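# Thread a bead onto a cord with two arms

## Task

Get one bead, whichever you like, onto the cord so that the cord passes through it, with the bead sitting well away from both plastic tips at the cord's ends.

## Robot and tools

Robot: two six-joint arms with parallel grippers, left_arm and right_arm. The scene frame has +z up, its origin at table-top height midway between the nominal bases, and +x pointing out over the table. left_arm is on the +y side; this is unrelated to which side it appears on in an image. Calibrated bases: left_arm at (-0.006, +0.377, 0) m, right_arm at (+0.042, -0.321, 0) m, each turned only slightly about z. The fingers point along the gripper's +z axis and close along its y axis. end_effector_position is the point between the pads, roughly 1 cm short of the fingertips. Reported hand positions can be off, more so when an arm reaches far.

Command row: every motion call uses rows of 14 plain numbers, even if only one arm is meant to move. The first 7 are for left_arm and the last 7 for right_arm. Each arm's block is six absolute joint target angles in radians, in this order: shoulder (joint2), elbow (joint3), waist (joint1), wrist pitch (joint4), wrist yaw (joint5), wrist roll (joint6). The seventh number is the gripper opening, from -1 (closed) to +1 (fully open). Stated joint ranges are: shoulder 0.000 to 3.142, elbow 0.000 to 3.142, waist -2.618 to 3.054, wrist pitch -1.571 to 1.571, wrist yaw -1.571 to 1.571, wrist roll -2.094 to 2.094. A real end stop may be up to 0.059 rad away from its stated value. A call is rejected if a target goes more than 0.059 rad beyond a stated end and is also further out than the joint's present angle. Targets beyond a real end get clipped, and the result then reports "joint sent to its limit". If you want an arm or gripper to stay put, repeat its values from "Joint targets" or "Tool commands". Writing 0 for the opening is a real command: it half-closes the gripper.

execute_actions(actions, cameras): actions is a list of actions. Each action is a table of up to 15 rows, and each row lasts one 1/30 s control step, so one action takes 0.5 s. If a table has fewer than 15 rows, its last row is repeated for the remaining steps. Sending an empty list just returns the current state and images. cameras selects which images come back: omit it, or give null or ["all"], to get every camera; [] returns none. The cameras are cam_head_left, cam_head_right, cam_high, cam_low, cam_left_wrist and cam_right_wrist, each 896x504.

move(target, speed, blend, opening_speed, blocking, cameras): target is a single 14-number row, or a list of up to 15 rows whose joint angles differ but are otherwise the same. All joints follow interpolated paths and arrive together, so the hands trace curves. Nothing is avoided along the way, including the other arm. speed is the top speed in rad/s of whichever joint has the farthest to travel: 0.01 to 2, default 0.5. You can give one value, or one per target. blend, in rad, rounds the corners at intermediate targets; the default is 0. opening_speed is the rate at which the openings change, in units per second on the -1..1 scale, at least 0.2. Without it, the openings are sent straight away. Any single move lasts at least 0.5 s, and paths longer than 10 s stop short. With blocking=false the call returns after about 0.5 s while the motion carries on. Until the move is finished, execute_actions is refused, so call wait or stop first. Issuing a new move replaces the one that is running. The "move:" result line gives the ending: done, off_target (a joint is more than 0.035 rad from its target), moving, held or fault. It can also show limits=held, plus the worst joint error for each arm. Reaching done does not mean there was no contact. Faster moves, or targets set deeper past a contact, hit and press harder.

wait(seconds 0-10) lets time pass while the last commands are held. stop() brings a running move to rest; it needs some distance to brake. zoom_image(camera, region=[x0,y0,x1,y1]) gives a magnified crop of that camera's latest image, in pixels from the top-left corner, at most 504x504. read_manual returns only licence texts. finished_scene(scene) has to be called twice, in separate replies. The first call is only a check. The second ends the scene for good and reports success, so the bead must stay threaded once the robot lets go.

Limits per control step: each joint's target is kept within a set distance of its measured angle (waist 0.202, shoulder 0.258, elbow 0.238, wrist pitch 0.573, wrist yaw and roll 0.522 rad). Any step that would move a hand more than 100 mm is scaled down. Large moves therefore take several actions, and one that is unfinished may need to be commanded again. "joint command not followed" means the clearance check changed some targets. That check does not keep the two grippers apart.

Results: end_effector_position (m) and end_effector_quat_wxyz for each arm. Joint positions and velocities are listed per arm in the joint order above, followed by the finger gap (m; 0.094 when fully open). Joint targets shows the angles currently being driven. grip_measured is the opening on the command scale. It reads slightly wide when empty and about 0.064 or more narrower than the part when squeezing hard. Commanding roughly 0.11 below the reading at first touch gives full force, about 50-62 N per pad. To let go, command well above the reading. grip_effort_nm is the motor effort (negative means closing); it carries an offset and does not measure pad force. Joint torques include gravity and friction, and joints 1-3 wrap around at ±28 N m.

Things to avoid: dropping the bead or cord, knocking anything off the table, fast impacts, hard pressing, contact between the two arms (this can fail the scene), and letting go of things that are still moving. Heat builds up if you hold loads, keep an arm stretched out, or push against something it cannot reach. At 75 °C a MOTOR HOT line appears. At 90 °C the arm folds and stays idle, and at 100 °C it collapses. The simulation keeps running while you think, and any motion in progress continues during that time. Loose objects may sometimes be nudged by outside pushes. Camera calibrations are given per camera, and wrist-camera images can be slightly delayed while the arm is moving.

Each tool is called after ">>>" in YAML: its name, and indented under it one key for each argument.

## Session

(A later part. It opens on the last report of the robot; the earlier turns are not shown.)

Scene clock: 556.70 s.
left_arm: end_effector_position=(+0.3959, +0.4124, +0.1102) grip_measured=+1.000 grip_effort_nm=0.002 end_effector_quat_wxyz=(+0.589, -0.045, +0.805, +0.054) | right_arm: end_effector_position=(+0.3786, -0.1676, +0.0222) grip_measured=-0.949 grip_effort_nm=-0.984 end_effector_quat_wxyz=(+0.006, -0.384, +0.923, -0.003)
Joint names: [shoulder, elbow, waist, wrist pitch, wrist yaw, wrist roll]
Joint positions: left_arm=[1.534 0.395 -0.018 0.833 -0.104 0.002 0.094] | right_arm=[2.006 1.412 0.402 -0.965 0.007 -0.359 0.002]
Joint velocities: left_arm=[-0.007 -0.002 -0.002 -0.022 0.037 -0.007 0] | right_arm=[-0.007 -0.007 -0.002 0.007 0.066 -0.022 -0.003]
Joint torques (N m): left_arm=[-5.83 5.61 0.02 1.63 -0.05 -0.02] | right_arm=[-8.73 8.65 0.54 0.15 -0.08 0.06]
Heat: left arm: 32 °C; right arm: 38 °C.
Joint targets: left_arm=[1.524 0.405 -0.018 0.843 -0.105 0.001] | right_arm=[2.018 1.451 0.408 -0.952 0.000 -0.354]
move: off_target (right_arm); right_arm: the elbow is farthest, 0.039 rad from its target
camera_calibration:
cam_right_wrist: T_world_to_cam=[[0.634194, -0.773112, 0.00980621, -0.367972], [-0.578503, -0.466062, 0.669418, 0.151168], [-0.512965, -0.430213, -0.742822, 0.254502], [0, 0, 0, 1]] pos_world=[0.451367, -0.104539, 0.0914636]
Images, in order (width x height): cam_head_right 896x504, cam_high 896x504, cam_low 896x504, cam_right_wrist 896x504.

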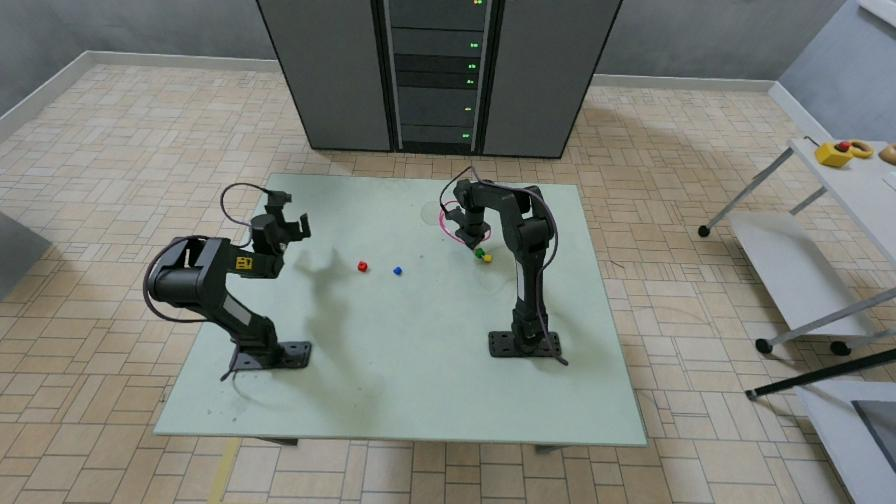

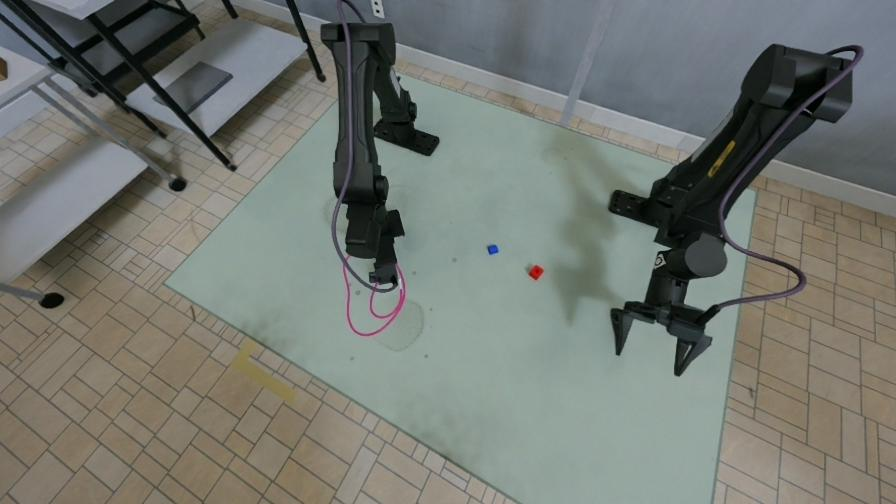

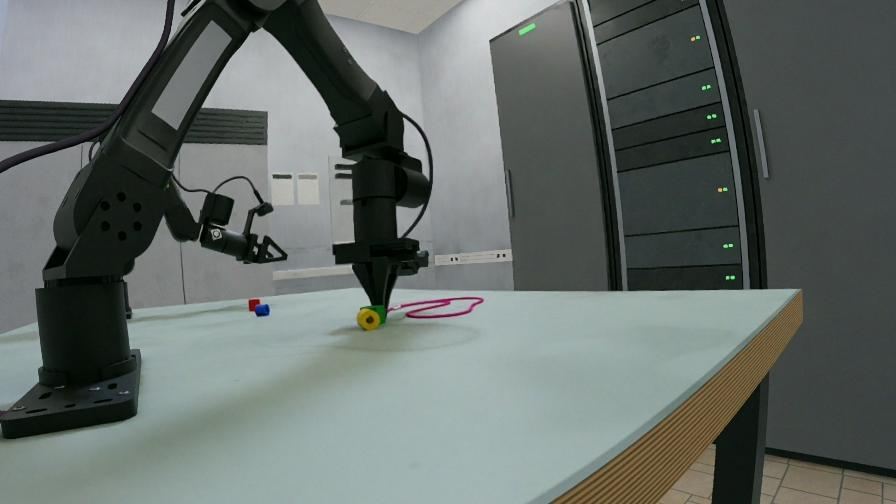

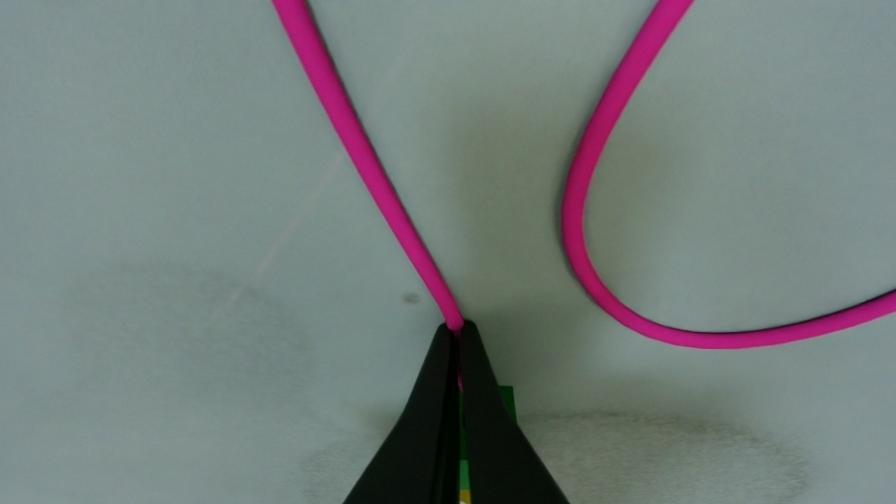

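>>> move:
  target: [1.524,0.405,-0.018,0.843,-0.105,0.001,1,1.877,1.312,0.362,-0.958,0,-0.395,-0.97]
  speed: 0.5
  cameras: ["cam_right_wrist","cam_low"]

>>> zoom_image:
  camera: "cam_right_wrist"
  region: [350, 300, 600, 500]

>>> zoom_image:
  camera: "cam_low"
  region: [350, 270, 440, 330]

Scene clock: 564.77 s.
left_arm: end_effector_position=(+0.3959, +0.4124, +0.1102) grip_measured=+1.000 grip_effort_nm=0.002 end_effector_quat_wxyz=(+0.589, -0.045, +0.805, +0.054) | right_arm: end_effector_position=(+0.3670, -0.1868, +0.0342) grip_measured=-0.953 grip_effort_nm=-1.057 end_effector_quat_wxyz=(+0.013, -0.381, +0.924, -0.003)
Joint names: [shoulder, elbow, waist, wrist pitch, wrist yaw, wrist roll]
Joint positions: left_arm=[1.534 0.395 -0.018 0.833 -0.104 0.002 0.094] | right_arm=[1.913 1.33 0.366 -0.962 0.007 -0.389 0.002]
Joint velocities: left_arm=[-0.002 -0.012 -0.012 0.022 0.051 0.022 0] | right_arm=[-0.027 -0.012 -0.007 0.007 -0.066 0.066 0]
Joint torques (N m): left_arm=[-5.85 5.6 0.02 1.63 -0.04 -0.02] | right_arm=[-11.71 4.36 -0.29 0.11 -0.09 -0.06]
Heat: left arm: 32 °C; right arm: 38 °C.
Joint targets: left_arm=[1.524 0.405 -0.018 0.843 -0.105 0.001] | right_arm=[1.877 1.312 0.362 -0.958 0.000 -0.395]
move: off_target (right_arm); right_arm: the shoulder is farthest, 0.036 rad from its target
camera_calibration:
cam_right_wrist: T_world_to_cam=[[0.6296, -0.776791, 0.014089, -0.374722], [-0.589787, -0.466069, 0.659493, 0.131985], [-0.505722, -0.423526, -0.751579, 0.248103], [0, 0, 0, 1]] pos_world=[0.43924, -0.124489, 0.104705]
Images, in order (width x height): cam_low 896x504, cam_right_wrist 896x504.

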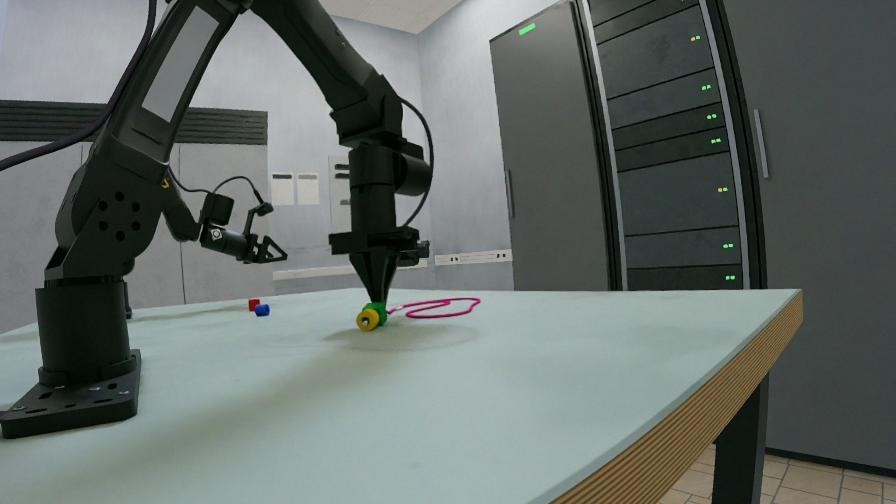

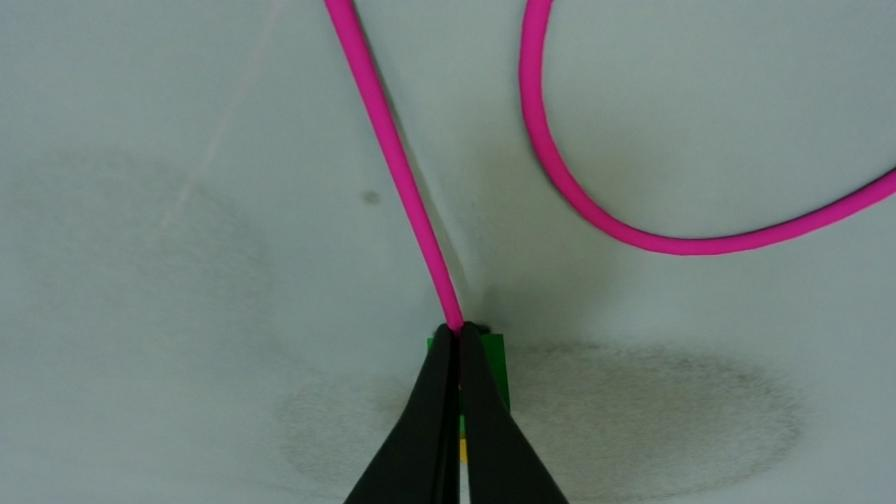

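Scaled by 2.016 from the camera's 896x504 image, which has a finer 1280x720 frame.

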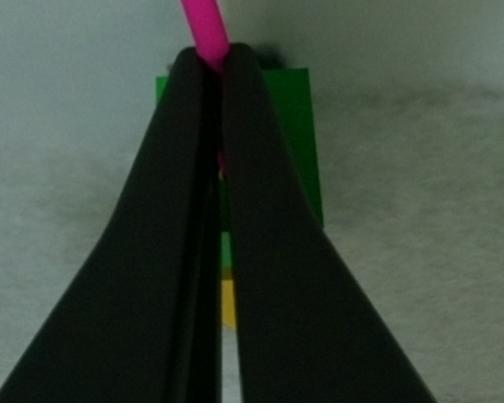

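Scaled by 5.600 from the camera's 896x504 image, which has a finer 1280x720 frame.

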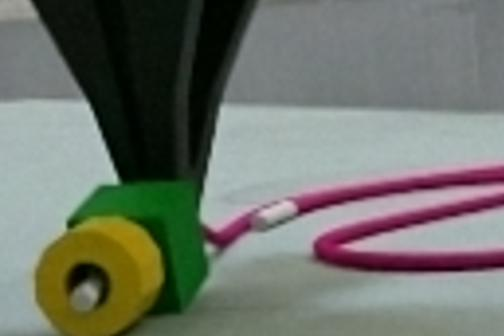

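>>> move:
  target: [1.524,0.405,-0.018,0.843,-0.105,0.001,1,1.877,1.312,0.362,-0.958,0,-0.395,-0.65]
  opening_speed: 1.5
  cameras: []

>>> move:
  target: [1.524,0.405,-0.018,0.843,-0.105,0.001,1,1.999,1.424,0.386,-0.948,0,-0.371,-0.65]
  cameras: ["cam_right_wrist","cam_low"]

>>> zoom_image:
  camera: "cam_right_wrist"
  region: [350, 300, 600, 500]

>>> zoom_image:
  camera: "cam_low"
  region: [350, 270, 440, 330]

Scene clock: 581.43 s.
left_arm: end_effector_position=(+0.3959, +0.4124, +0.1102) grip_measured=+1.000 grip_effort_nm=0.002 end_effector_quat_wxyz=(+0.589, -0.045, +0.805, +0.054) | right_arm: end_effector_position=(+0.3670, -0.1868, +0.0342) grip_measured=-0.653 grip_effort_nm=0.120 end_effector_quat_wxyz=(+0.013, -0.382, +0.924, -0.004)
Joint names: [shoulder, elbow, waist, wrist pitch, wrist yaw, wrist roll]
Joint positions: left_arm=[1.534 0.395 -0.018 0.833 -0.104 0.002 0.094] | right_arm=[1.913 1.33 0.366 -0.962 0.007 -0.39 0.016]
Joint velocities: left_arm=[0.007 -0.002 0.017 -0.022 -0.022 -0.022 0] | right_arm=[0.017 0.007 0.012 0.007 0.037 -0.007 -0.001]
Joint torques (N m): left_arm=[-5.83 5.61 0.02 1.63 -0.04 -0.02] | right_arm=[-11.77 4.36 -0.36 0.09 -0.08 -0.05]
Heat: left arm: 32 °C; right arm: 37 °C.
Joint targets: left_arm=[1.524 0.405 -0.018 0.843 -0.105 0.001] | right_arm=[1.877 1.312 0.362 -0.958 0.000 -0.395]
move: off_target (right_arm); right_arm: the shoulder is farthest, 0.036 rad from its target
No camera images: "cameras" was empty.

Scene clock: 582.30 s.
left_arm: end_effector_position=(+0.3959, +0.4124, +0.1102) grip_measured=+1.000 grip_effort_nm=0.002 end_effector_quat_wxyz=(+0.589, -0.045, +0.805, +0.054) | right_arm: end_effector_position=(+0.3762, -0.1777, +0.0221) grip_measured=-0.653 grip_effort_nm=0.120 end_effector_quat_wxyz=(+0.003, -0.382, +0.924, -0.003)
Joint names: [shoulder, elbow, waist, wrist pitch, wrist yaw, wrist roll]
Joint positions: left_arm=[1.534 0.395 -0.018 0.833 -0.104 0.002 0.094] | right_arm=[1.987 1.385 0.379 -0.961 0.007 -0.377 0.016]
Joint velocities: left_arm=[-0.032 0.002 -0.007 0.022 -0.066 -0.022 0] | right_arm=[-0.007 -0.012 -0.012 -0.037 0.037 -0.066 0]
Joint torques (N m): left_arm=[-5.82 5.61 0.03 1.62 -0.05 -0.02] | right_arm=[-8.58 8.66 0.58 0.16 -0.07 0.09]
Heat: left arm: 32 °C; right arm: 37 °C.
Joint targets: left_arm=[1.524 0.405 -0.018 0.843 -0.105 0.001] | right_arm=[1.999 1.424 0.386 -0.948 0.000 -0.371]
move: off_target (right_arm); right_arm: the elbow is farthest, 0.039 rad from its target
camera_calibration:
cam_right_wrist: T_world_to_cam=[[0.630686, -0.775989, 0.0087228, -0.373426], [-0.577787, -0.462034, 0.67282, 0.145477], [-0.51807, -0.429378, -0.739755, 0.250842], [0, 0, 0, 1]] pos_world=[0.449523, -0.114853, 0.0909388]
Images, in order (width x height): cam_low 896x504, cam_right_wrist 896x504.

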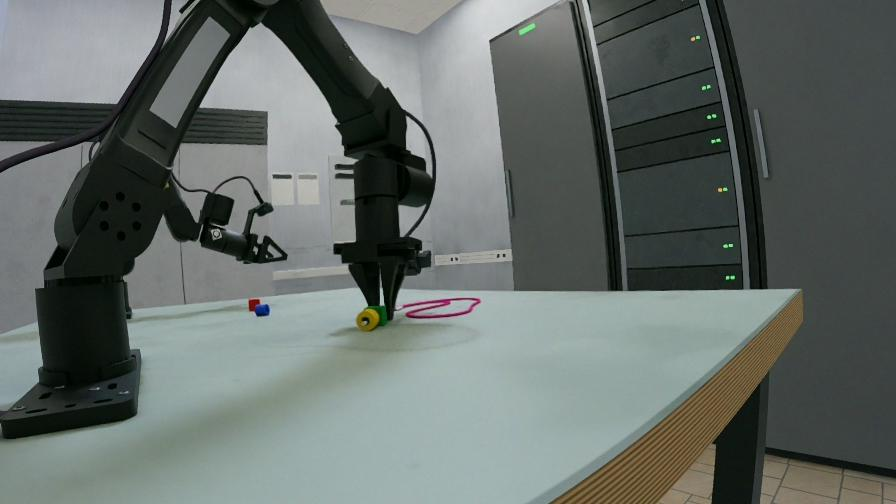

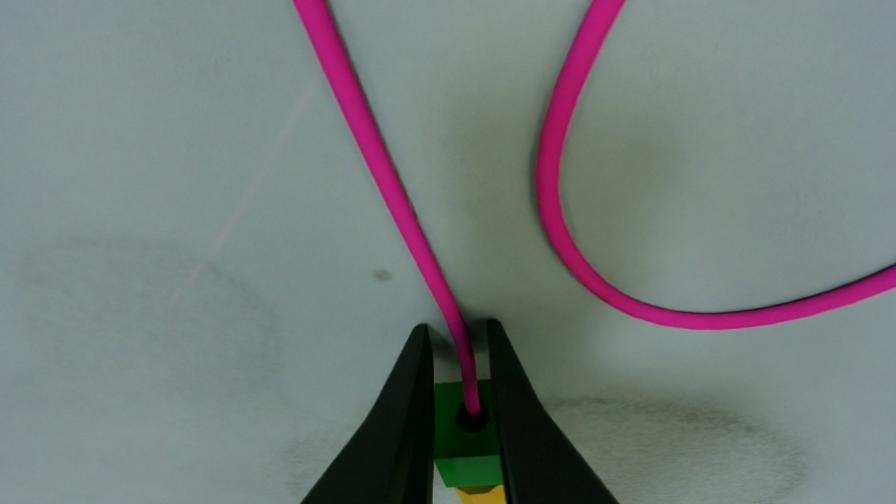

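Scaled by 2.016 from the camera's 896x504 image, which has a finer 1280x720 frame.

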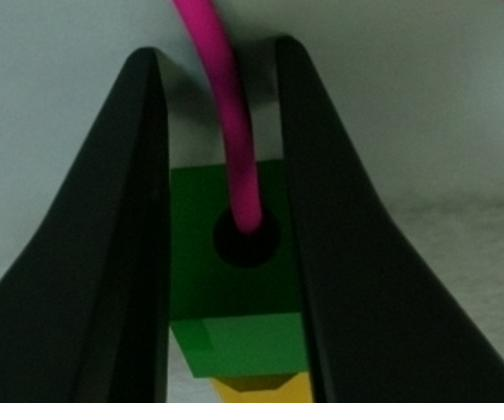

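Scaled by 5.600 from the camera's 896x504 image, which has a finer 1280x720 frame.

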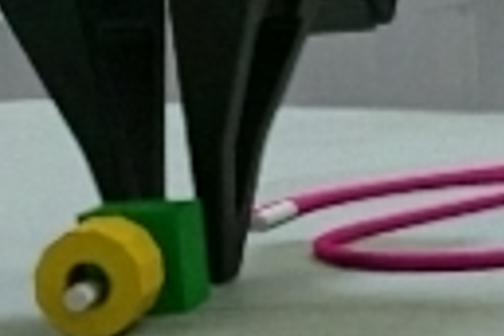

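>>> move:
  target: [1.524,0.405,-0.018,0.843,-0.105,0.001,1,1.999,1.424,0.386,-0.948,0,-0.371,-0.97]
  opening_speed: 1.5
  cameras: []

>>> move:
  target: [1.524,0.405,-0.018,0.843,-0.105,0.001,1,1.85,1.276,0.348,-0.948,0,-0.405,-0.97]
  speed: 0.5
  cameras: ["cam_right_wrist","cam_low"]

>>> zoom_image:
  camera: "cam_right_wrist"
  region: [350, 300, 600, 500]

>>> zoom_image:
  camera: "cam_low"
  region: [350, 270, 440, 330]

Scene clock: 594.13 s.
left_arm: end_effector_position=(+0.3959, +0.4124, +0.1102) grip_measured=+1.000 grip_effort_nm=-0.002 end_effector_quat_wxyz=(+0.589, -0.045, +0.805, +0.054) | right_arm: end_effector_position=(+0.3762, -0.1777, +0.0221) grip_measured=-0.949 grip_effort_nm=-1.018 end_effector_quat_wxyz=(+0.003, -0.381, +0.924, -0.003)
Joint names: [shoulder, elbow, waist, wrist pitch, wrist yaw, wrist roll]
Joint positions: left_arm=[1.534 0.395 -0.018 0.833 -0.104 0.002 0.094] | right_arm=[1.987 1.385 0.379 -0.961 0.007 -0.376 0.002]
Joint velocities: left_arm=[0.017 -0.007 -0.002 0.037 -0.022 0.007 0] | right_arm=[-0.007 0.002 -0.002 -0.007 -0.051 -0.037 -0.001]
Joint torques (N m): left_arm=[-5.83 5.61 0.03 1.62 -0.04 -0.02] | right_arm=[-8.58 8.58 0.65 0.14 -0.09 0.04]
Heat: left arm: 33 °C; right arm: 36 °C.
Joint targets: left_arm=[1.524 0.405 -0.018 0.843 -0.105 0.001] | right_arm=[1.999 1.424 0.386 -0.948 0.000 -0.371]
move: off_target (right_arm); right_arm: the elbow is farthest, 0.039 rad from its target
No camera images: "cameras" was empty.

Scene clock: 595.03 s.
left_arm: end_effector_position=(+0.3959, +0.4124, +0.1102) grip_measured=+1.000 grip_effort_nm=0.007 end_effector_quat_wxyz=(+0.589, -0.045, +0.805, +0.054) | right_arm: end_effector_position=(+0.3612, -0.1939, +0.0348) grip_measured=-0.951 grip_effort_nm=-1.057 end_effector_quat_wxyz=(+0.012, -0.380, +0.925, -0.004)
Joint names: [shoulder, elbow, waist, wrist pitch, wrist yaw, wrist roll]
Joint positions: left_arm=[1.534 0.395 -0.018 0.833 -0.104 0.002 0.094] | right_arm=[1.884 1.294 0.353 -0.956 0.007 -0.399 0.002]
Joint velocities: left_arm=[-0.022 -0.012 0.012 -0.066 0.037 -0.066 0] | right_arm=[0.007 0.007 -0.032 -0.051 -0.037 -0.007 -0.002]
Joint torques (N m): left_arm=[-5.83 5.61 0.03 1.62 -0.04 -0.03] | right_arm=[-11.33 4.29 -0.58 0.13 -0.08 -0.04]
Heat: left arm: 33 °C; right arm: 36 °C.
Joint targets: left_arm=[1.524 0.405 -0.018 0.843 -0.105 0.001] | right_arm=[1.850 1.276 0.348 -0.948 0.000 -0.405]
move: done
camera_calibration:
cam_right_wrist: T_world_to_cam=[[0.627541, -0.77846, 0.0138631, -0.37615], [-0.590116, -0.463944, 0.660696, 0.125333], [-0.507894, -0.422794, -0.750526, 0.243462], [0, 0, 0, 1]] pos_world=[0.433663, -0.131735, 0.105132]
Images, in order (width x height): cam_low 896x504, cam_right_wrist 896x504.

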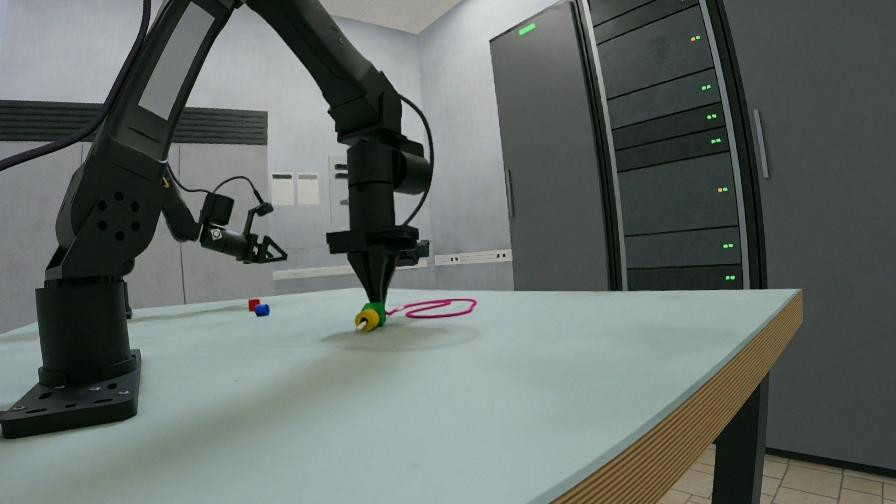

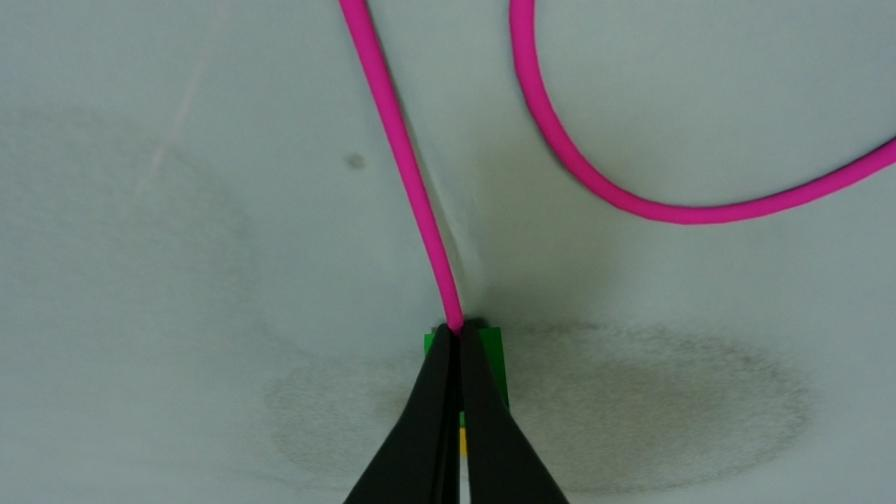

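Scaled by 2.016 from the camera's 896x504 image, which has a finer 1280x720 frame.

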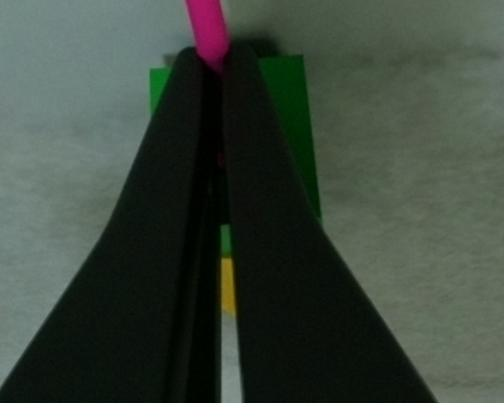

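Scaled by 5.600 from the camera's 896x504 image, which has a finer 1280x720 frame.

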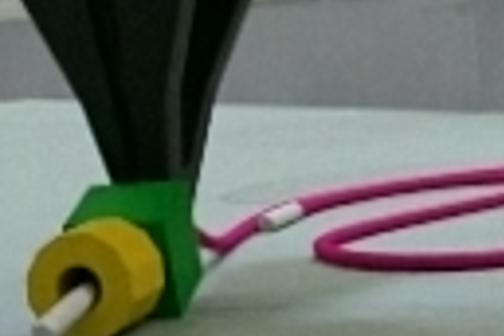

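>>> move:
  target: [1.524,0.405,-0.018,0.843,-0.105,0.001,1,1.85,1.276,0.348,-0.948,0,-0.405,-0.65]
  opening_speed: 1.5
  cameras: []

>>> move:
  target: [1.524,0.405,-0.018,0.843,-0.105,0.001,1,1.97,1.384,0.373,-0.937,0,-0.385,-0.65]
  cameras: ["cam_right_wrist"]

>>> move:
  target: [1.524,0.405,-0.018,0.843,-0.105,0.001,1,1.97,1.384,0.373,-0.937,0,-0.385,-0.97]
  opening_speed: 1.5
  cameras: []

>>> move:
  target: [1.524,0.405,-0.018,0.843,-0.105,0.001,1,1.824,1.244,0.332,-0.938,0,-0.421,-0.97]
  speed: 0.5
  cameras: ["cam_right_wrist","cam_low"]

>>> zoom_image:
  camera: "cam_low"
  region: [350, 270, 440, 330]

Scene clock: 604.47 s.
left_arm: end_effector_position=(+0.3959, +0.4124, +0.1102) grip_measured=+1.000 grip_effort_nm=-0.002 end_effector_quat_wxyz=(+0.589, -0.045, +0.805, +0.054) | right_arm: end_effector_position=(+0.3612, -0.1939, +0.0348) grip_measured=-0.653 grip_effort_nm=0.125 end_effector_quat_wxyz=(+0.012, -0.380, +0.925, -0.004)
Joint names: [shoulder, elbow, waist, wrist pitch, wrist yaw, wrist roll]
Joint positions: left_arm=[1.534 0.395 -0.018 0.833 -0.104 0.002 0.094] | right_arm=[1.884 1.294 0.353 -0.956 0.007 -0.4 0.016]
Joint velocities: left_arm=[0.012 -0.002 0.012 -0.037 0.037 0.037 0] | right_arm=[0.012 -0.017 0.017 0.037 0.066 -0.007 0]
Joint torques (N m): left_arm=[-5.82 5.6 0.03 1.62 -0.04 -0.03] | right_arm=[-11.4 4.25 -0.46 0.14 -0.1 -0.05]
Heat: left arm: 33 °C; right arm: 37 °C.
Joint targets: left_arm=[1.524 0.405 -0.018 0.843 -0.105 0.001] | right_arm=[1.850 1.276 0.348 -0.948 0.000 -0.405]
move: done
No camera images: "cameras" was empty.

Scene clock: 605.33 s.
left_arm: end_effector_position=(+0.3959, +0.4124, +0.1102) grip_measured=+1.000 grip_effort_nm=-0.002 end_effector_quat_wxyz=(+0.589, -0.045, +0.805, +0.054) | right_arm: end_effector_position=(+0.3699, -0.1853, +0.0224) grip_measured=-0.653 grip_effort_nm=0.120 end_effector_quat_wxyz=(+0.002, -0.382, +0.924, -0.004)
Joint names: [shoulder, elbow, waist, wrist pitch, wrist yaw, wrist roll]
Joint positions: left_arm=[1.534 0.395 -0.018 0.833 -0.104 0.002 0.094] | right_arm=[1.959 1.344 0.366 -0.953 0.007 -0.391 0.016]
Joint velocities: left_arm=[-0.007 -0.007 -0.012 0.007 -0.051 0.007 0] | right_arm=[0.007 -0.002 -0.002 0.007 -0.066 0.022 0.001]
Joint torques (N m): left_arm=[-5.83 5.6 0.03 1.63 -0.04 -0.02] | right_arm=[-8.34 8.64 0.65 0.19 -0.09 0.03]
Heat: left arm: 33 °C; right arm: 37 °C.
Joint targets: left_arm=[1.524 0.405 -0.018 0.843 -0.105 0.001] | right_arm=[1.970 1.384 0.373 -0.937 0.000 -0.385]
move: off_target (right_arm); right_arm: the elbow is farthest, 0.040 rad from its target
camera_calibration:
cam_right_wrist: T_world_to_cam=[[0.631597, -0.775256, 0.00791393, -0.375523], [-0.575323, -0.461822, 0.675073, 0.13724], [-0.5197, -0.430927, -0.737708, 0.244788], [0, 0, 0, 1]] pos_world=[0.443353, -0.122261, 0.0909067]
Images, in order (width x height): cam_right_wrist 896x504.

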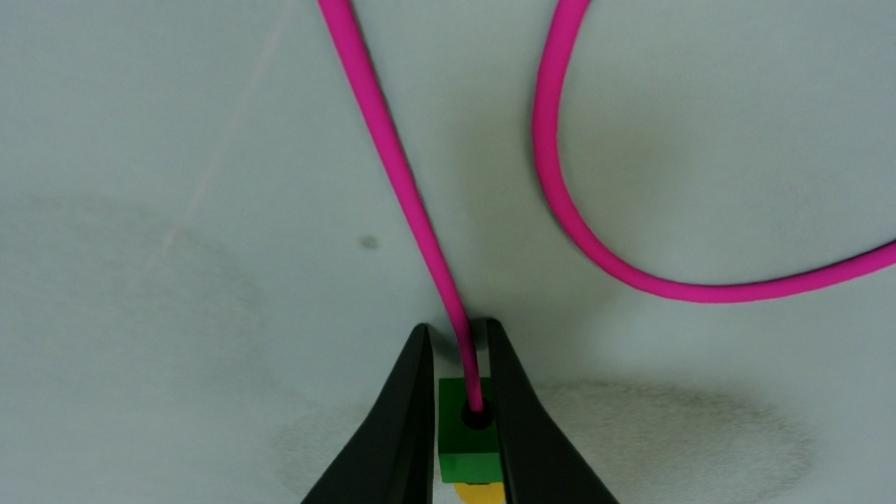

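Scene clock: 605.83 s.
left_arm: end_effector_position=(+0.3959, +0.4124, +0.1102) grip_measured=+1.000 grip_effort_nm=0.007 end_effector_quat_wxyz=(+0.589, -0.045, +0.805, +0.054) | right_arm: end_effector_position=(+0.3699, -0.1853, +0.0224) grip_measured=-0.949 grip_effort_nm=-1.013 end_effector_quat_wxyz=(+0.002, -0.382, +0.924, -0.004)
Joint names: [shoulder, elbow, waist, wrist pitch, wrist yaw, wrist roll]
Joint positions: left_arm=[1.534 0.395 -0.018 0.833 -0.104 0.002 0.094] | right_arm=[1.959 1.344 0.366 -0.953 0.007 -0.39 0.002]
Joint velocities: left_arm=[-0.007 0.002 -0.007 0.022 0.007 0.022 0] | right_arm=[0.007 -0.002 -0.007 0.007 -0.051 0.007 -0.002]
Joint torques (N m): left_arm=[-5.83 5.6 0.02 1.62 -0.04 -0.02] | right_arm=[-8.35 8.57 0.57 0.17 -0.07 0.07]
Heat: left arm: 33 °C; right arm: 37 °C.
Joint targets: left_arm=[1.524 0.405 -0.018 0.843 -0.105 0.001] | right_arm=[1.970 1.384 0.373 -0.937 0.000 -0.385]
move: off_target (right_arm); right_arm: the elbow is farthest, 0.040 rad from its target
No camera images: "cameras" was empty.

Scene clock: 606.73 s.
left_arm: end_effector_position=(+0.3959, +0.4124, +0.1102) grip_measured=+1.000 grip_effort_nm=0.002 end_effector_quat_wxyz=(+0.589, -0.045, +0.805, +0.054) | right_arm: end_effector_position=(+0.3573, -0.2014, +0.0358) grip_measured=-0.951 grip_effort_nm=-1.057 end_effector_quat_wxyz=(+0.014, -0.380, +0.925, -0.004)
Joint names: [shoulder, elbow, waist, wrist pitch, wrist yaw, wrist roll]
Joint positions: left_arm=[1.534 0.395 -0.018 0.833 -0.104 0.002 0.094] | right_arm=[1.857 1.262 0.337 -0.948 0.007 -0.415 0.002]
Joint velocities: left_arm=[0.002 0.007 0.002 -0.007 -0.168 -0.007 0] | right_arm=[-0.017 0.002 -0.012 0.007 -0.11 -0.051 0.001]
Joint torques (N m): left_arm=[-5.83 5.63 0.03 1.63 -0.04 -0.02] | right_arm=[-11.02 4.26 -0.36 0.16 -0.08 -0.06]
Heat: left arm: 33 °C; right arm: 37 °C.
Joint targets: left_arm=[1.524 0.405 -0.018 0.843 -0.105 0.001] | right_arm=[1.824 1.244 0.332 -0.938 0.000 -0.421]
move: done
camera_calibration:
cam_right_wrist: T_world_to_cam=[[0.627187, -0.778717, 0.0153732, -0.379582], [-0.592669, -0.464349, 0.658122, 0.119829], [-0.505352, -0.421876, -0.752755, 0.2385], [0, 0, 0, 1]] pos_world=[0.429614, -0.139327, 0.106505]
Images, in order (width x height): cam_low 896x504, cam_right_wrist 896x504.

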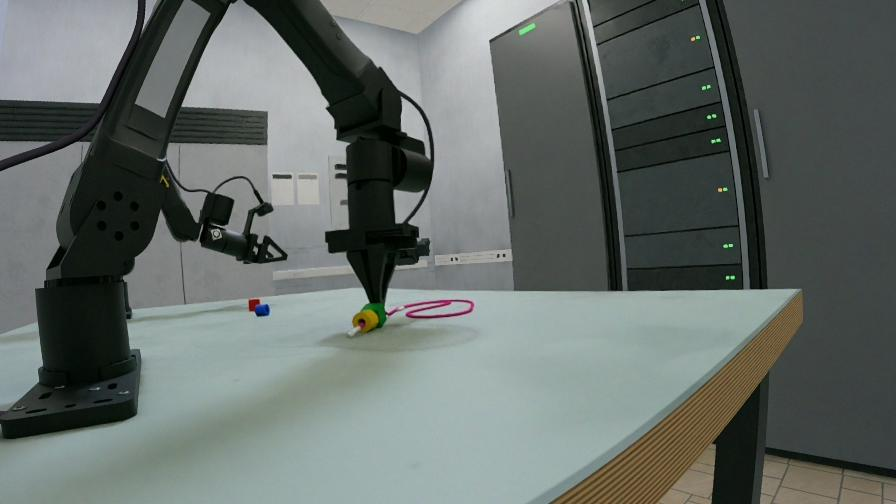

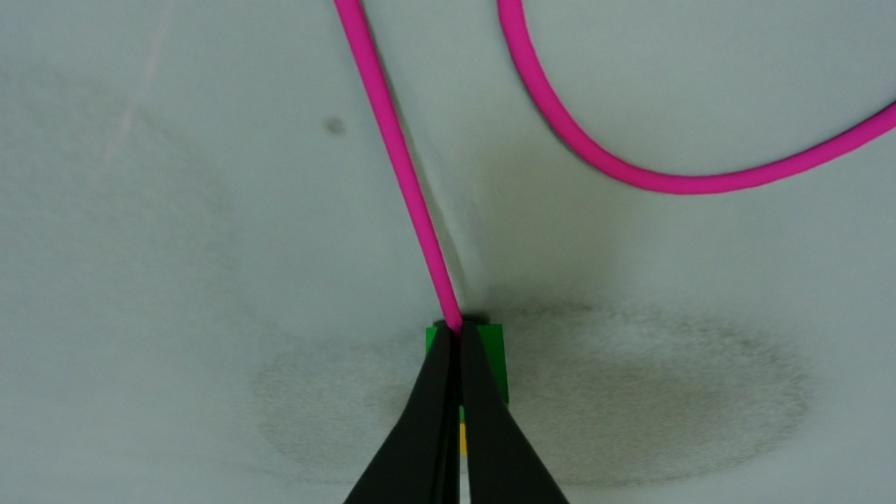

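Scaled by 5.600 from the camera's 896x504 image, which has a finer 1280x720 frame.

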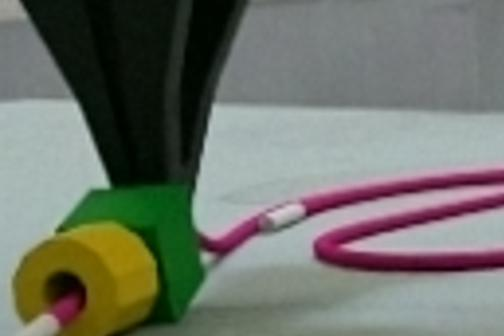

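>>> move:
  target: [1.524,0.405,-0.018,0.843,-0.105,0.001,1,1.824,1.244,0.332,-0.938,0,-0.421,-0.6]
  opening_speed: 1.5
  cameras: []

>>> move:
  target: [1.524,0.405,-0.018,0.843,-0.105,0.001,1,1.80,1.59,0.332,-1.297,0,-0.421,-0.6]
  cameras: ["cam_right_wrist","cam_low"]

>>> zoom_image:
  camera: "cam_low"
  region: [330, 270, 450, 350]

Scene clock: 619.97 s.
left_arm: end_effector_position=(+0.3959, +0.4124, +0.1102) grip_measured=+1.000 grip_effort_nm=-0.002 end_effector_quat_wxyz=(+0.589, -0.045, +0.805, +0.054) | right_arm: end_effector_position=(+0.3573, -0.2014, +0.0358) grip_measured=-0.603 grip_effort_nm=0.125 end_effector_quat_wxyz=(+0.014, -0.380, +0.925, -0.004)
Joint names: [shoulder, elbow, waist, wrist pitch, wrist yaw, wrist roll]
Joint positions: left_arm=[1.534 0.395 -0.018 0.833 -0.104 0.002 0.094] | right_arm=[1.857 1.262 0.337 -0.948 0.007 -0.416 0.019]
Joint velocities: left_arm=[-0.007 0.002 -0.007 -0.007 -0.051 0.007 0] | right_arm=[-0.022 -0.007 -0.027 -0.066 0.037 -0.007 -0.001]
Joint torques (N m): left_arm=[-5.82 5.6 0.03 1.63 -0.04 -0.02] | right_arm=[-11.02 4.27 -0.4 0.15 -0.08 -0.04]
Heat: left arm: 33 °C; right arm: 36 °C.
Joint targets: left_arm=[1.524 0.405 -0.018 0.843 -0.105 0.001] | right_arm=[1.824 1.244 0.332 -0.938 0.000 -0.421]
move: done
No camera images: "cameras" was empty.

Scene clock: 621.43 s.
left_arm: end_effector_position=(+0.3959, +0.4124, +0.1102) grip_measured=+1.000 grip_effort_nm=0.007 end_effector_quat_wxyz=(+0.589, -0.045, +0.805, +0.054) | right_arm: end_effector_position=(+0.3621, -0.1996, +0.1160) grip_measured=-0.603 grip_effort_nm=0.120 end_effector_quat_wxyz=(+0.005, -0.380, +0.925, -0.004)
Joint names: [shoulder, elbow, waist, wrist pitch, wrist yaw, wrist roll]
Joint positions: left_arm=[1.534 0.395 -0.018 0.833 -0.104 0.002 0.094] | right_arm=[1.833 1.556 0.337 -1.284 0.007 -0.416 0.019]
Joint velocities: left_arm=[-0.017 0.017 0.017 -0.066 -0.066 -0.066 0] | right_arm=[0.007 0.002 -0.017 0.007 0.051 -0.037 -0.001]
Joint torques (N m): left_arm=[-5.82 5.6 0.03 1.62 -0.03 -0.03] | right_arm=[-11.04 8.49 -0.4 -0.12 -0.08 -0.04]
Heat: left arm: 33 °C; right arm: 36 °C.
Joint targets: left_arm=[1.524 0.405 -0.018 0.843 -0.105 0.001] | right_arm=[1.800 1.590 0.332 -1.297 0.000 -0.421]
move: done
camera_calibration:
cam_right_wrist: T_world_to_cam=[[0.628281, -0.777921, 0.010081, -0.382009], [-0.581484, -0.460943, 0.670378, 0.0659506], [-0.516855, -0.427048, -0.741951, 0.303877], [0, 0, 0, 1]] pos_world=[0.435418, -0.137003, 0.185101]
Images, in order (width x height): cam_low 896x504, cam_right_wrist 896x504.

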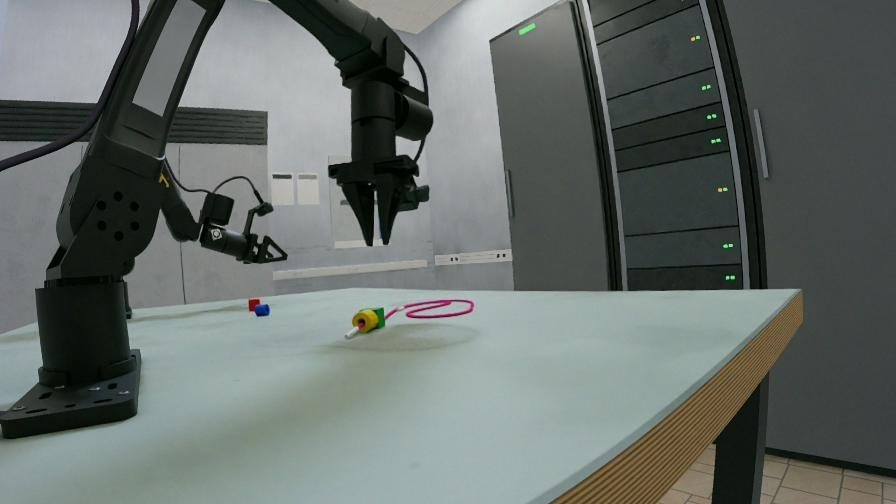

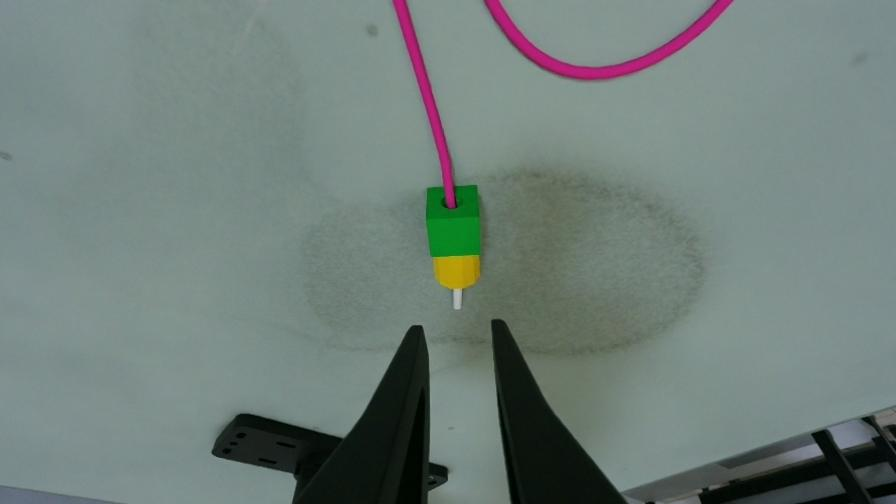

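Scaled by 4.200 from the camera's 896x504 image, which has a finer 1280x720 frame.

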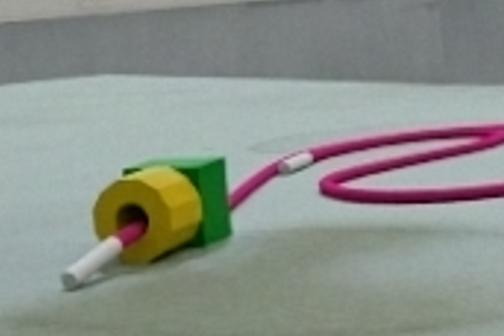

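>>> move:
  target: [1.524,0.405,-0.018,0.843,-0.105,0.001,1,1.503,1.228,0.216,-1.25,0,-0.47,-0.55]
  cameras: ["cam_right_wrist"]

Scene clock: 639.10 s.
left_arm: end_effector_position=(+0.3959, +0.4124, +0.1102) grip_measured=+1.000 grip_effort_nm=0.002 end_effector_quat_wxyz=(+0.589, -0.045, +0.805, +0.054) | right_arm: end_effector_position=(+0.2975, -0.2563, +0.1225) grip_measured=-0.553 grip_effort_nm=0.125 end_effector_quat_wxyz=(+0.005, -0.350, +0.937, -0.004)
Joint names: [shoulder, elbow, waist, wrist pitch, wrist yaw, wrist roll]
Joint positions: left_arm=[1.534 0.395 -0.018 0.833 -0.104 0.002 0.094] | right_arm=[1.531 1.245 0.223 -1.273 0.007 -0.464 0.021]
Joint velocities: left_arm=[0.007 0.007 -0.002 0.066 -0.007 -0.022 0] | right_arm=[0.022 -0.002 -0.012 0.007 -0.125 0.007 0]
Joint torques (N m): left_arm=[-5.85 5.61 0.05 1.62 -0.04 -0.02] | right_arm=[-7.77 4.67 -0.58 0.27 -0.08 -0.02]
Heat: left arm: 33 °C; right arm: 39 °C.
Joint targets: left_arm=[1.524 0.405 -0.018 0.843 -0.105 0.001] | right_arm=[1.503 1.228 0.216 -1.250 0.000 -0.470]
move: done
camera_calibration:
cam_right_wrist: T_world_to_cam=[[0.575603, -0.817662, 0.0105002, -0.380187], [-0.61117, -0.421639, 0.669844, 0.0168934], [-0.543279, -0.391982, -0.742427, 0.268022], [0, 0, 0, 1]] pos_world=[0.374772, -0.198682, 0.191663]
Images, in order (width x height): cam_right_wrist 896x504.

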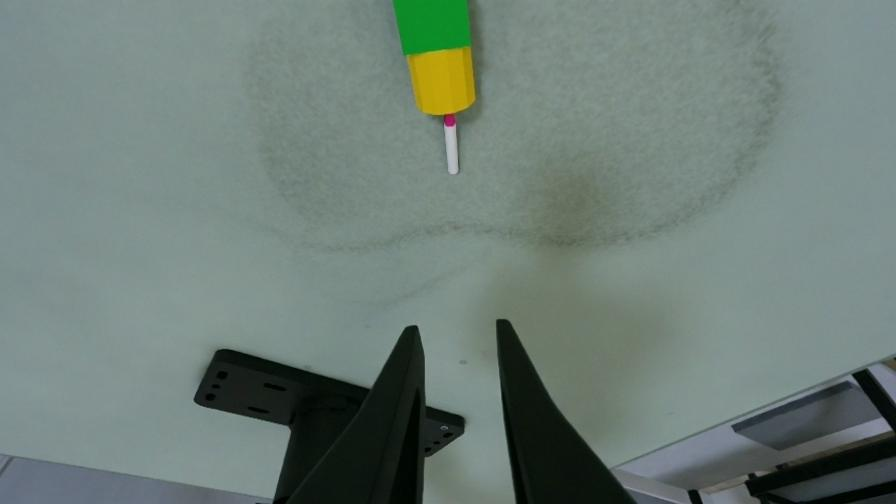

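>>> move:
  target: [1.524,0.405,-0.018,0.843,-0.105,0.001,1,1.643,0.924,0.222,-0.85,0,-0.43,-0.55]
  speed: 0.3
  cameras: ["cam_right_wrist","cam_low"]

>>> zoom_image:
  camera: "cam_low"
  region: [330, 270, 450, 350]

Scene clock: 650.60 s.
left_arm: end_effector_position=(+0.3959, +0.4124, +0.1102) grip_measured=+1.000 grip_effort_nm=-0.007 end_effector_quat_wxyz=(+0.589, -0.045, +0.805, +0.054) | right_arm: end_effector_position=(+0.2964, -0.2566, +0.0221) grip_measured=-0.553 grip_effort_nm=0.125 end_effector_quat_wxyz=(-0.001, -0.336, +0.942, -0.003)
Joint names: [shoulder, elbow, waist, wrist pitch, wrist yaw, wrist roll]
Joint positions: left_arm=[1.534 0.395 -0.018 0.833 -0.104 0.002 0.094] | right_arm=[1.636 0.937 0.223 -0.873 0.007 -0.435 0.021]
Joint velocities: left_arm=[-0.007 -0.022 0.007 -0.051 -0.022 -0.022 0] | right_arm=[-0.017 -0.007 -0.002 0.007 0.037 -0.037 0]
Joint torques (N m): left_arm=[-5.83 5.6 0.03 1.63 -0.05 -0.02] | right_arm=[-5.41 4.33 -0.01 0.24 -0.07 0.07]
Heat: left arm: 33 °C; right arm: 37 °C.
Joint targets: left_arm=[1.524 0.405 -0.018 0.843 -0.105 0.001] | right_arm=[1.643 0.924 0.222 -0.850 0.000 -0.430]
move: done
camera_calibration:
cam_right_wrist: T_world_to_cam=[[0.55176, -0.833981, 0.00611474, -0.375735], [-0.614986, -0.401899, 0.678431, 0.0893148], [-0.563341, -0.378092, -0.734638, 0.202097], [0, 0, 0, 1]] pos_world=[0.376093, -0.201049, 0.0901717]
Images, in order (width x height): cam_low 896x504, cam_right_wrist 896x504.

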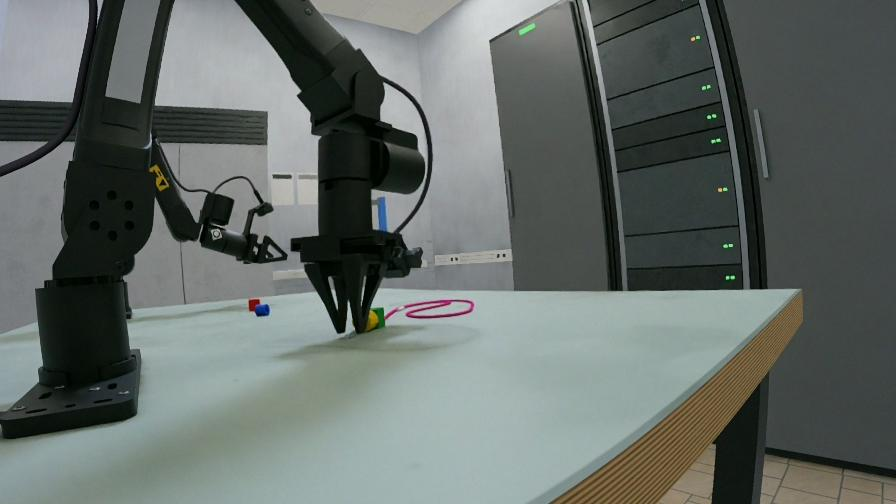

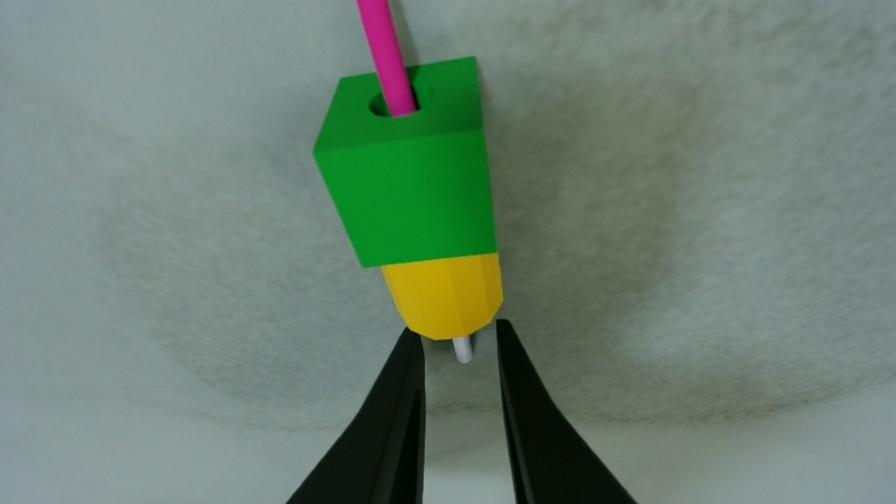

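Scaled by 4.200 from the camera's 896x504 image, which has a finer 1280x720 frame.

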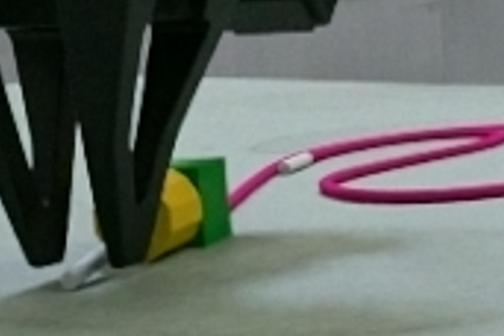

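>>> move:
  target: [1.524,0.405,-0.018,0.843,-0.105,0.001,1,1.643,0.924,0.222,-0.85,0,-0.43,-1]
  opening_speed: 1.5
  cameras: []

>>> zoom_image:
  camera: "cam_low"
  region: [330, 270, 450, 350]

Scene clock: 656.20 s.
left_arm: end_effector_position=(+0.3959, +0.4124, +0.1102) grip_measured=+1.000 grip_effort_nm=-0.002 end_effector_quat_wxyz=(+0.589, -0.045, +0.805, +0.054) | right_arm: end_effector_position=(+0.2967, -0.2565, +0.0221) grip_measured=-0.953 grip_effort_nm=-1.057 end_effector_quat_wxyz=(+0.000, -0.336, +0.942, -0.003)
Joint names: [shoulder, elbow, waist, wrist pitch, wrist yaw, wrist roll]
Joint positions: left_arm=[1.534 0.395 -0.018 0.833 -0.104 0.002 0.094] | right_arm=[1.636 0.937 0.223 -0.872 0.007 -0.435 0.002]
Joint velocities: left_arm=[-0.017 -0.002 0.007 0.051 -0.037 0.007 0] | right_arm=[-0.002 -0.002 0.012 0.007 -0.022 -0.007 0]
Joint torques (N m): left_arm=[-5.83 5.63 0.03 1.62 -0.04 -0.02] | right_arm=[-5.39 4.27 -0.06 0.25 -0.09 0.05]
Heat: left arm: 33 °C; right arm: 36 °C.
Joint targets: left_arm=[1.524 0.405 -0.018 0.843 -0.105 0.001] | right_arm=[1.643 0.924 0.222 -0.850 0.000 -0.430]
move: done
No camera images: "cameras" was empty.

Scaled by 4.200 from the camera's 896x504 image, which has a finer 1280x720 frame.

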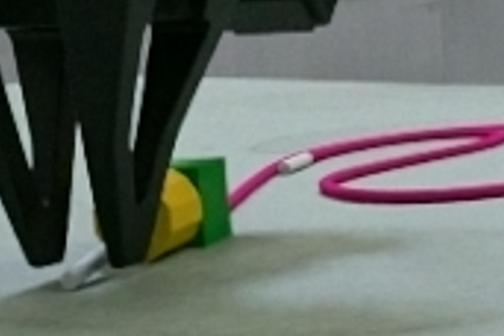

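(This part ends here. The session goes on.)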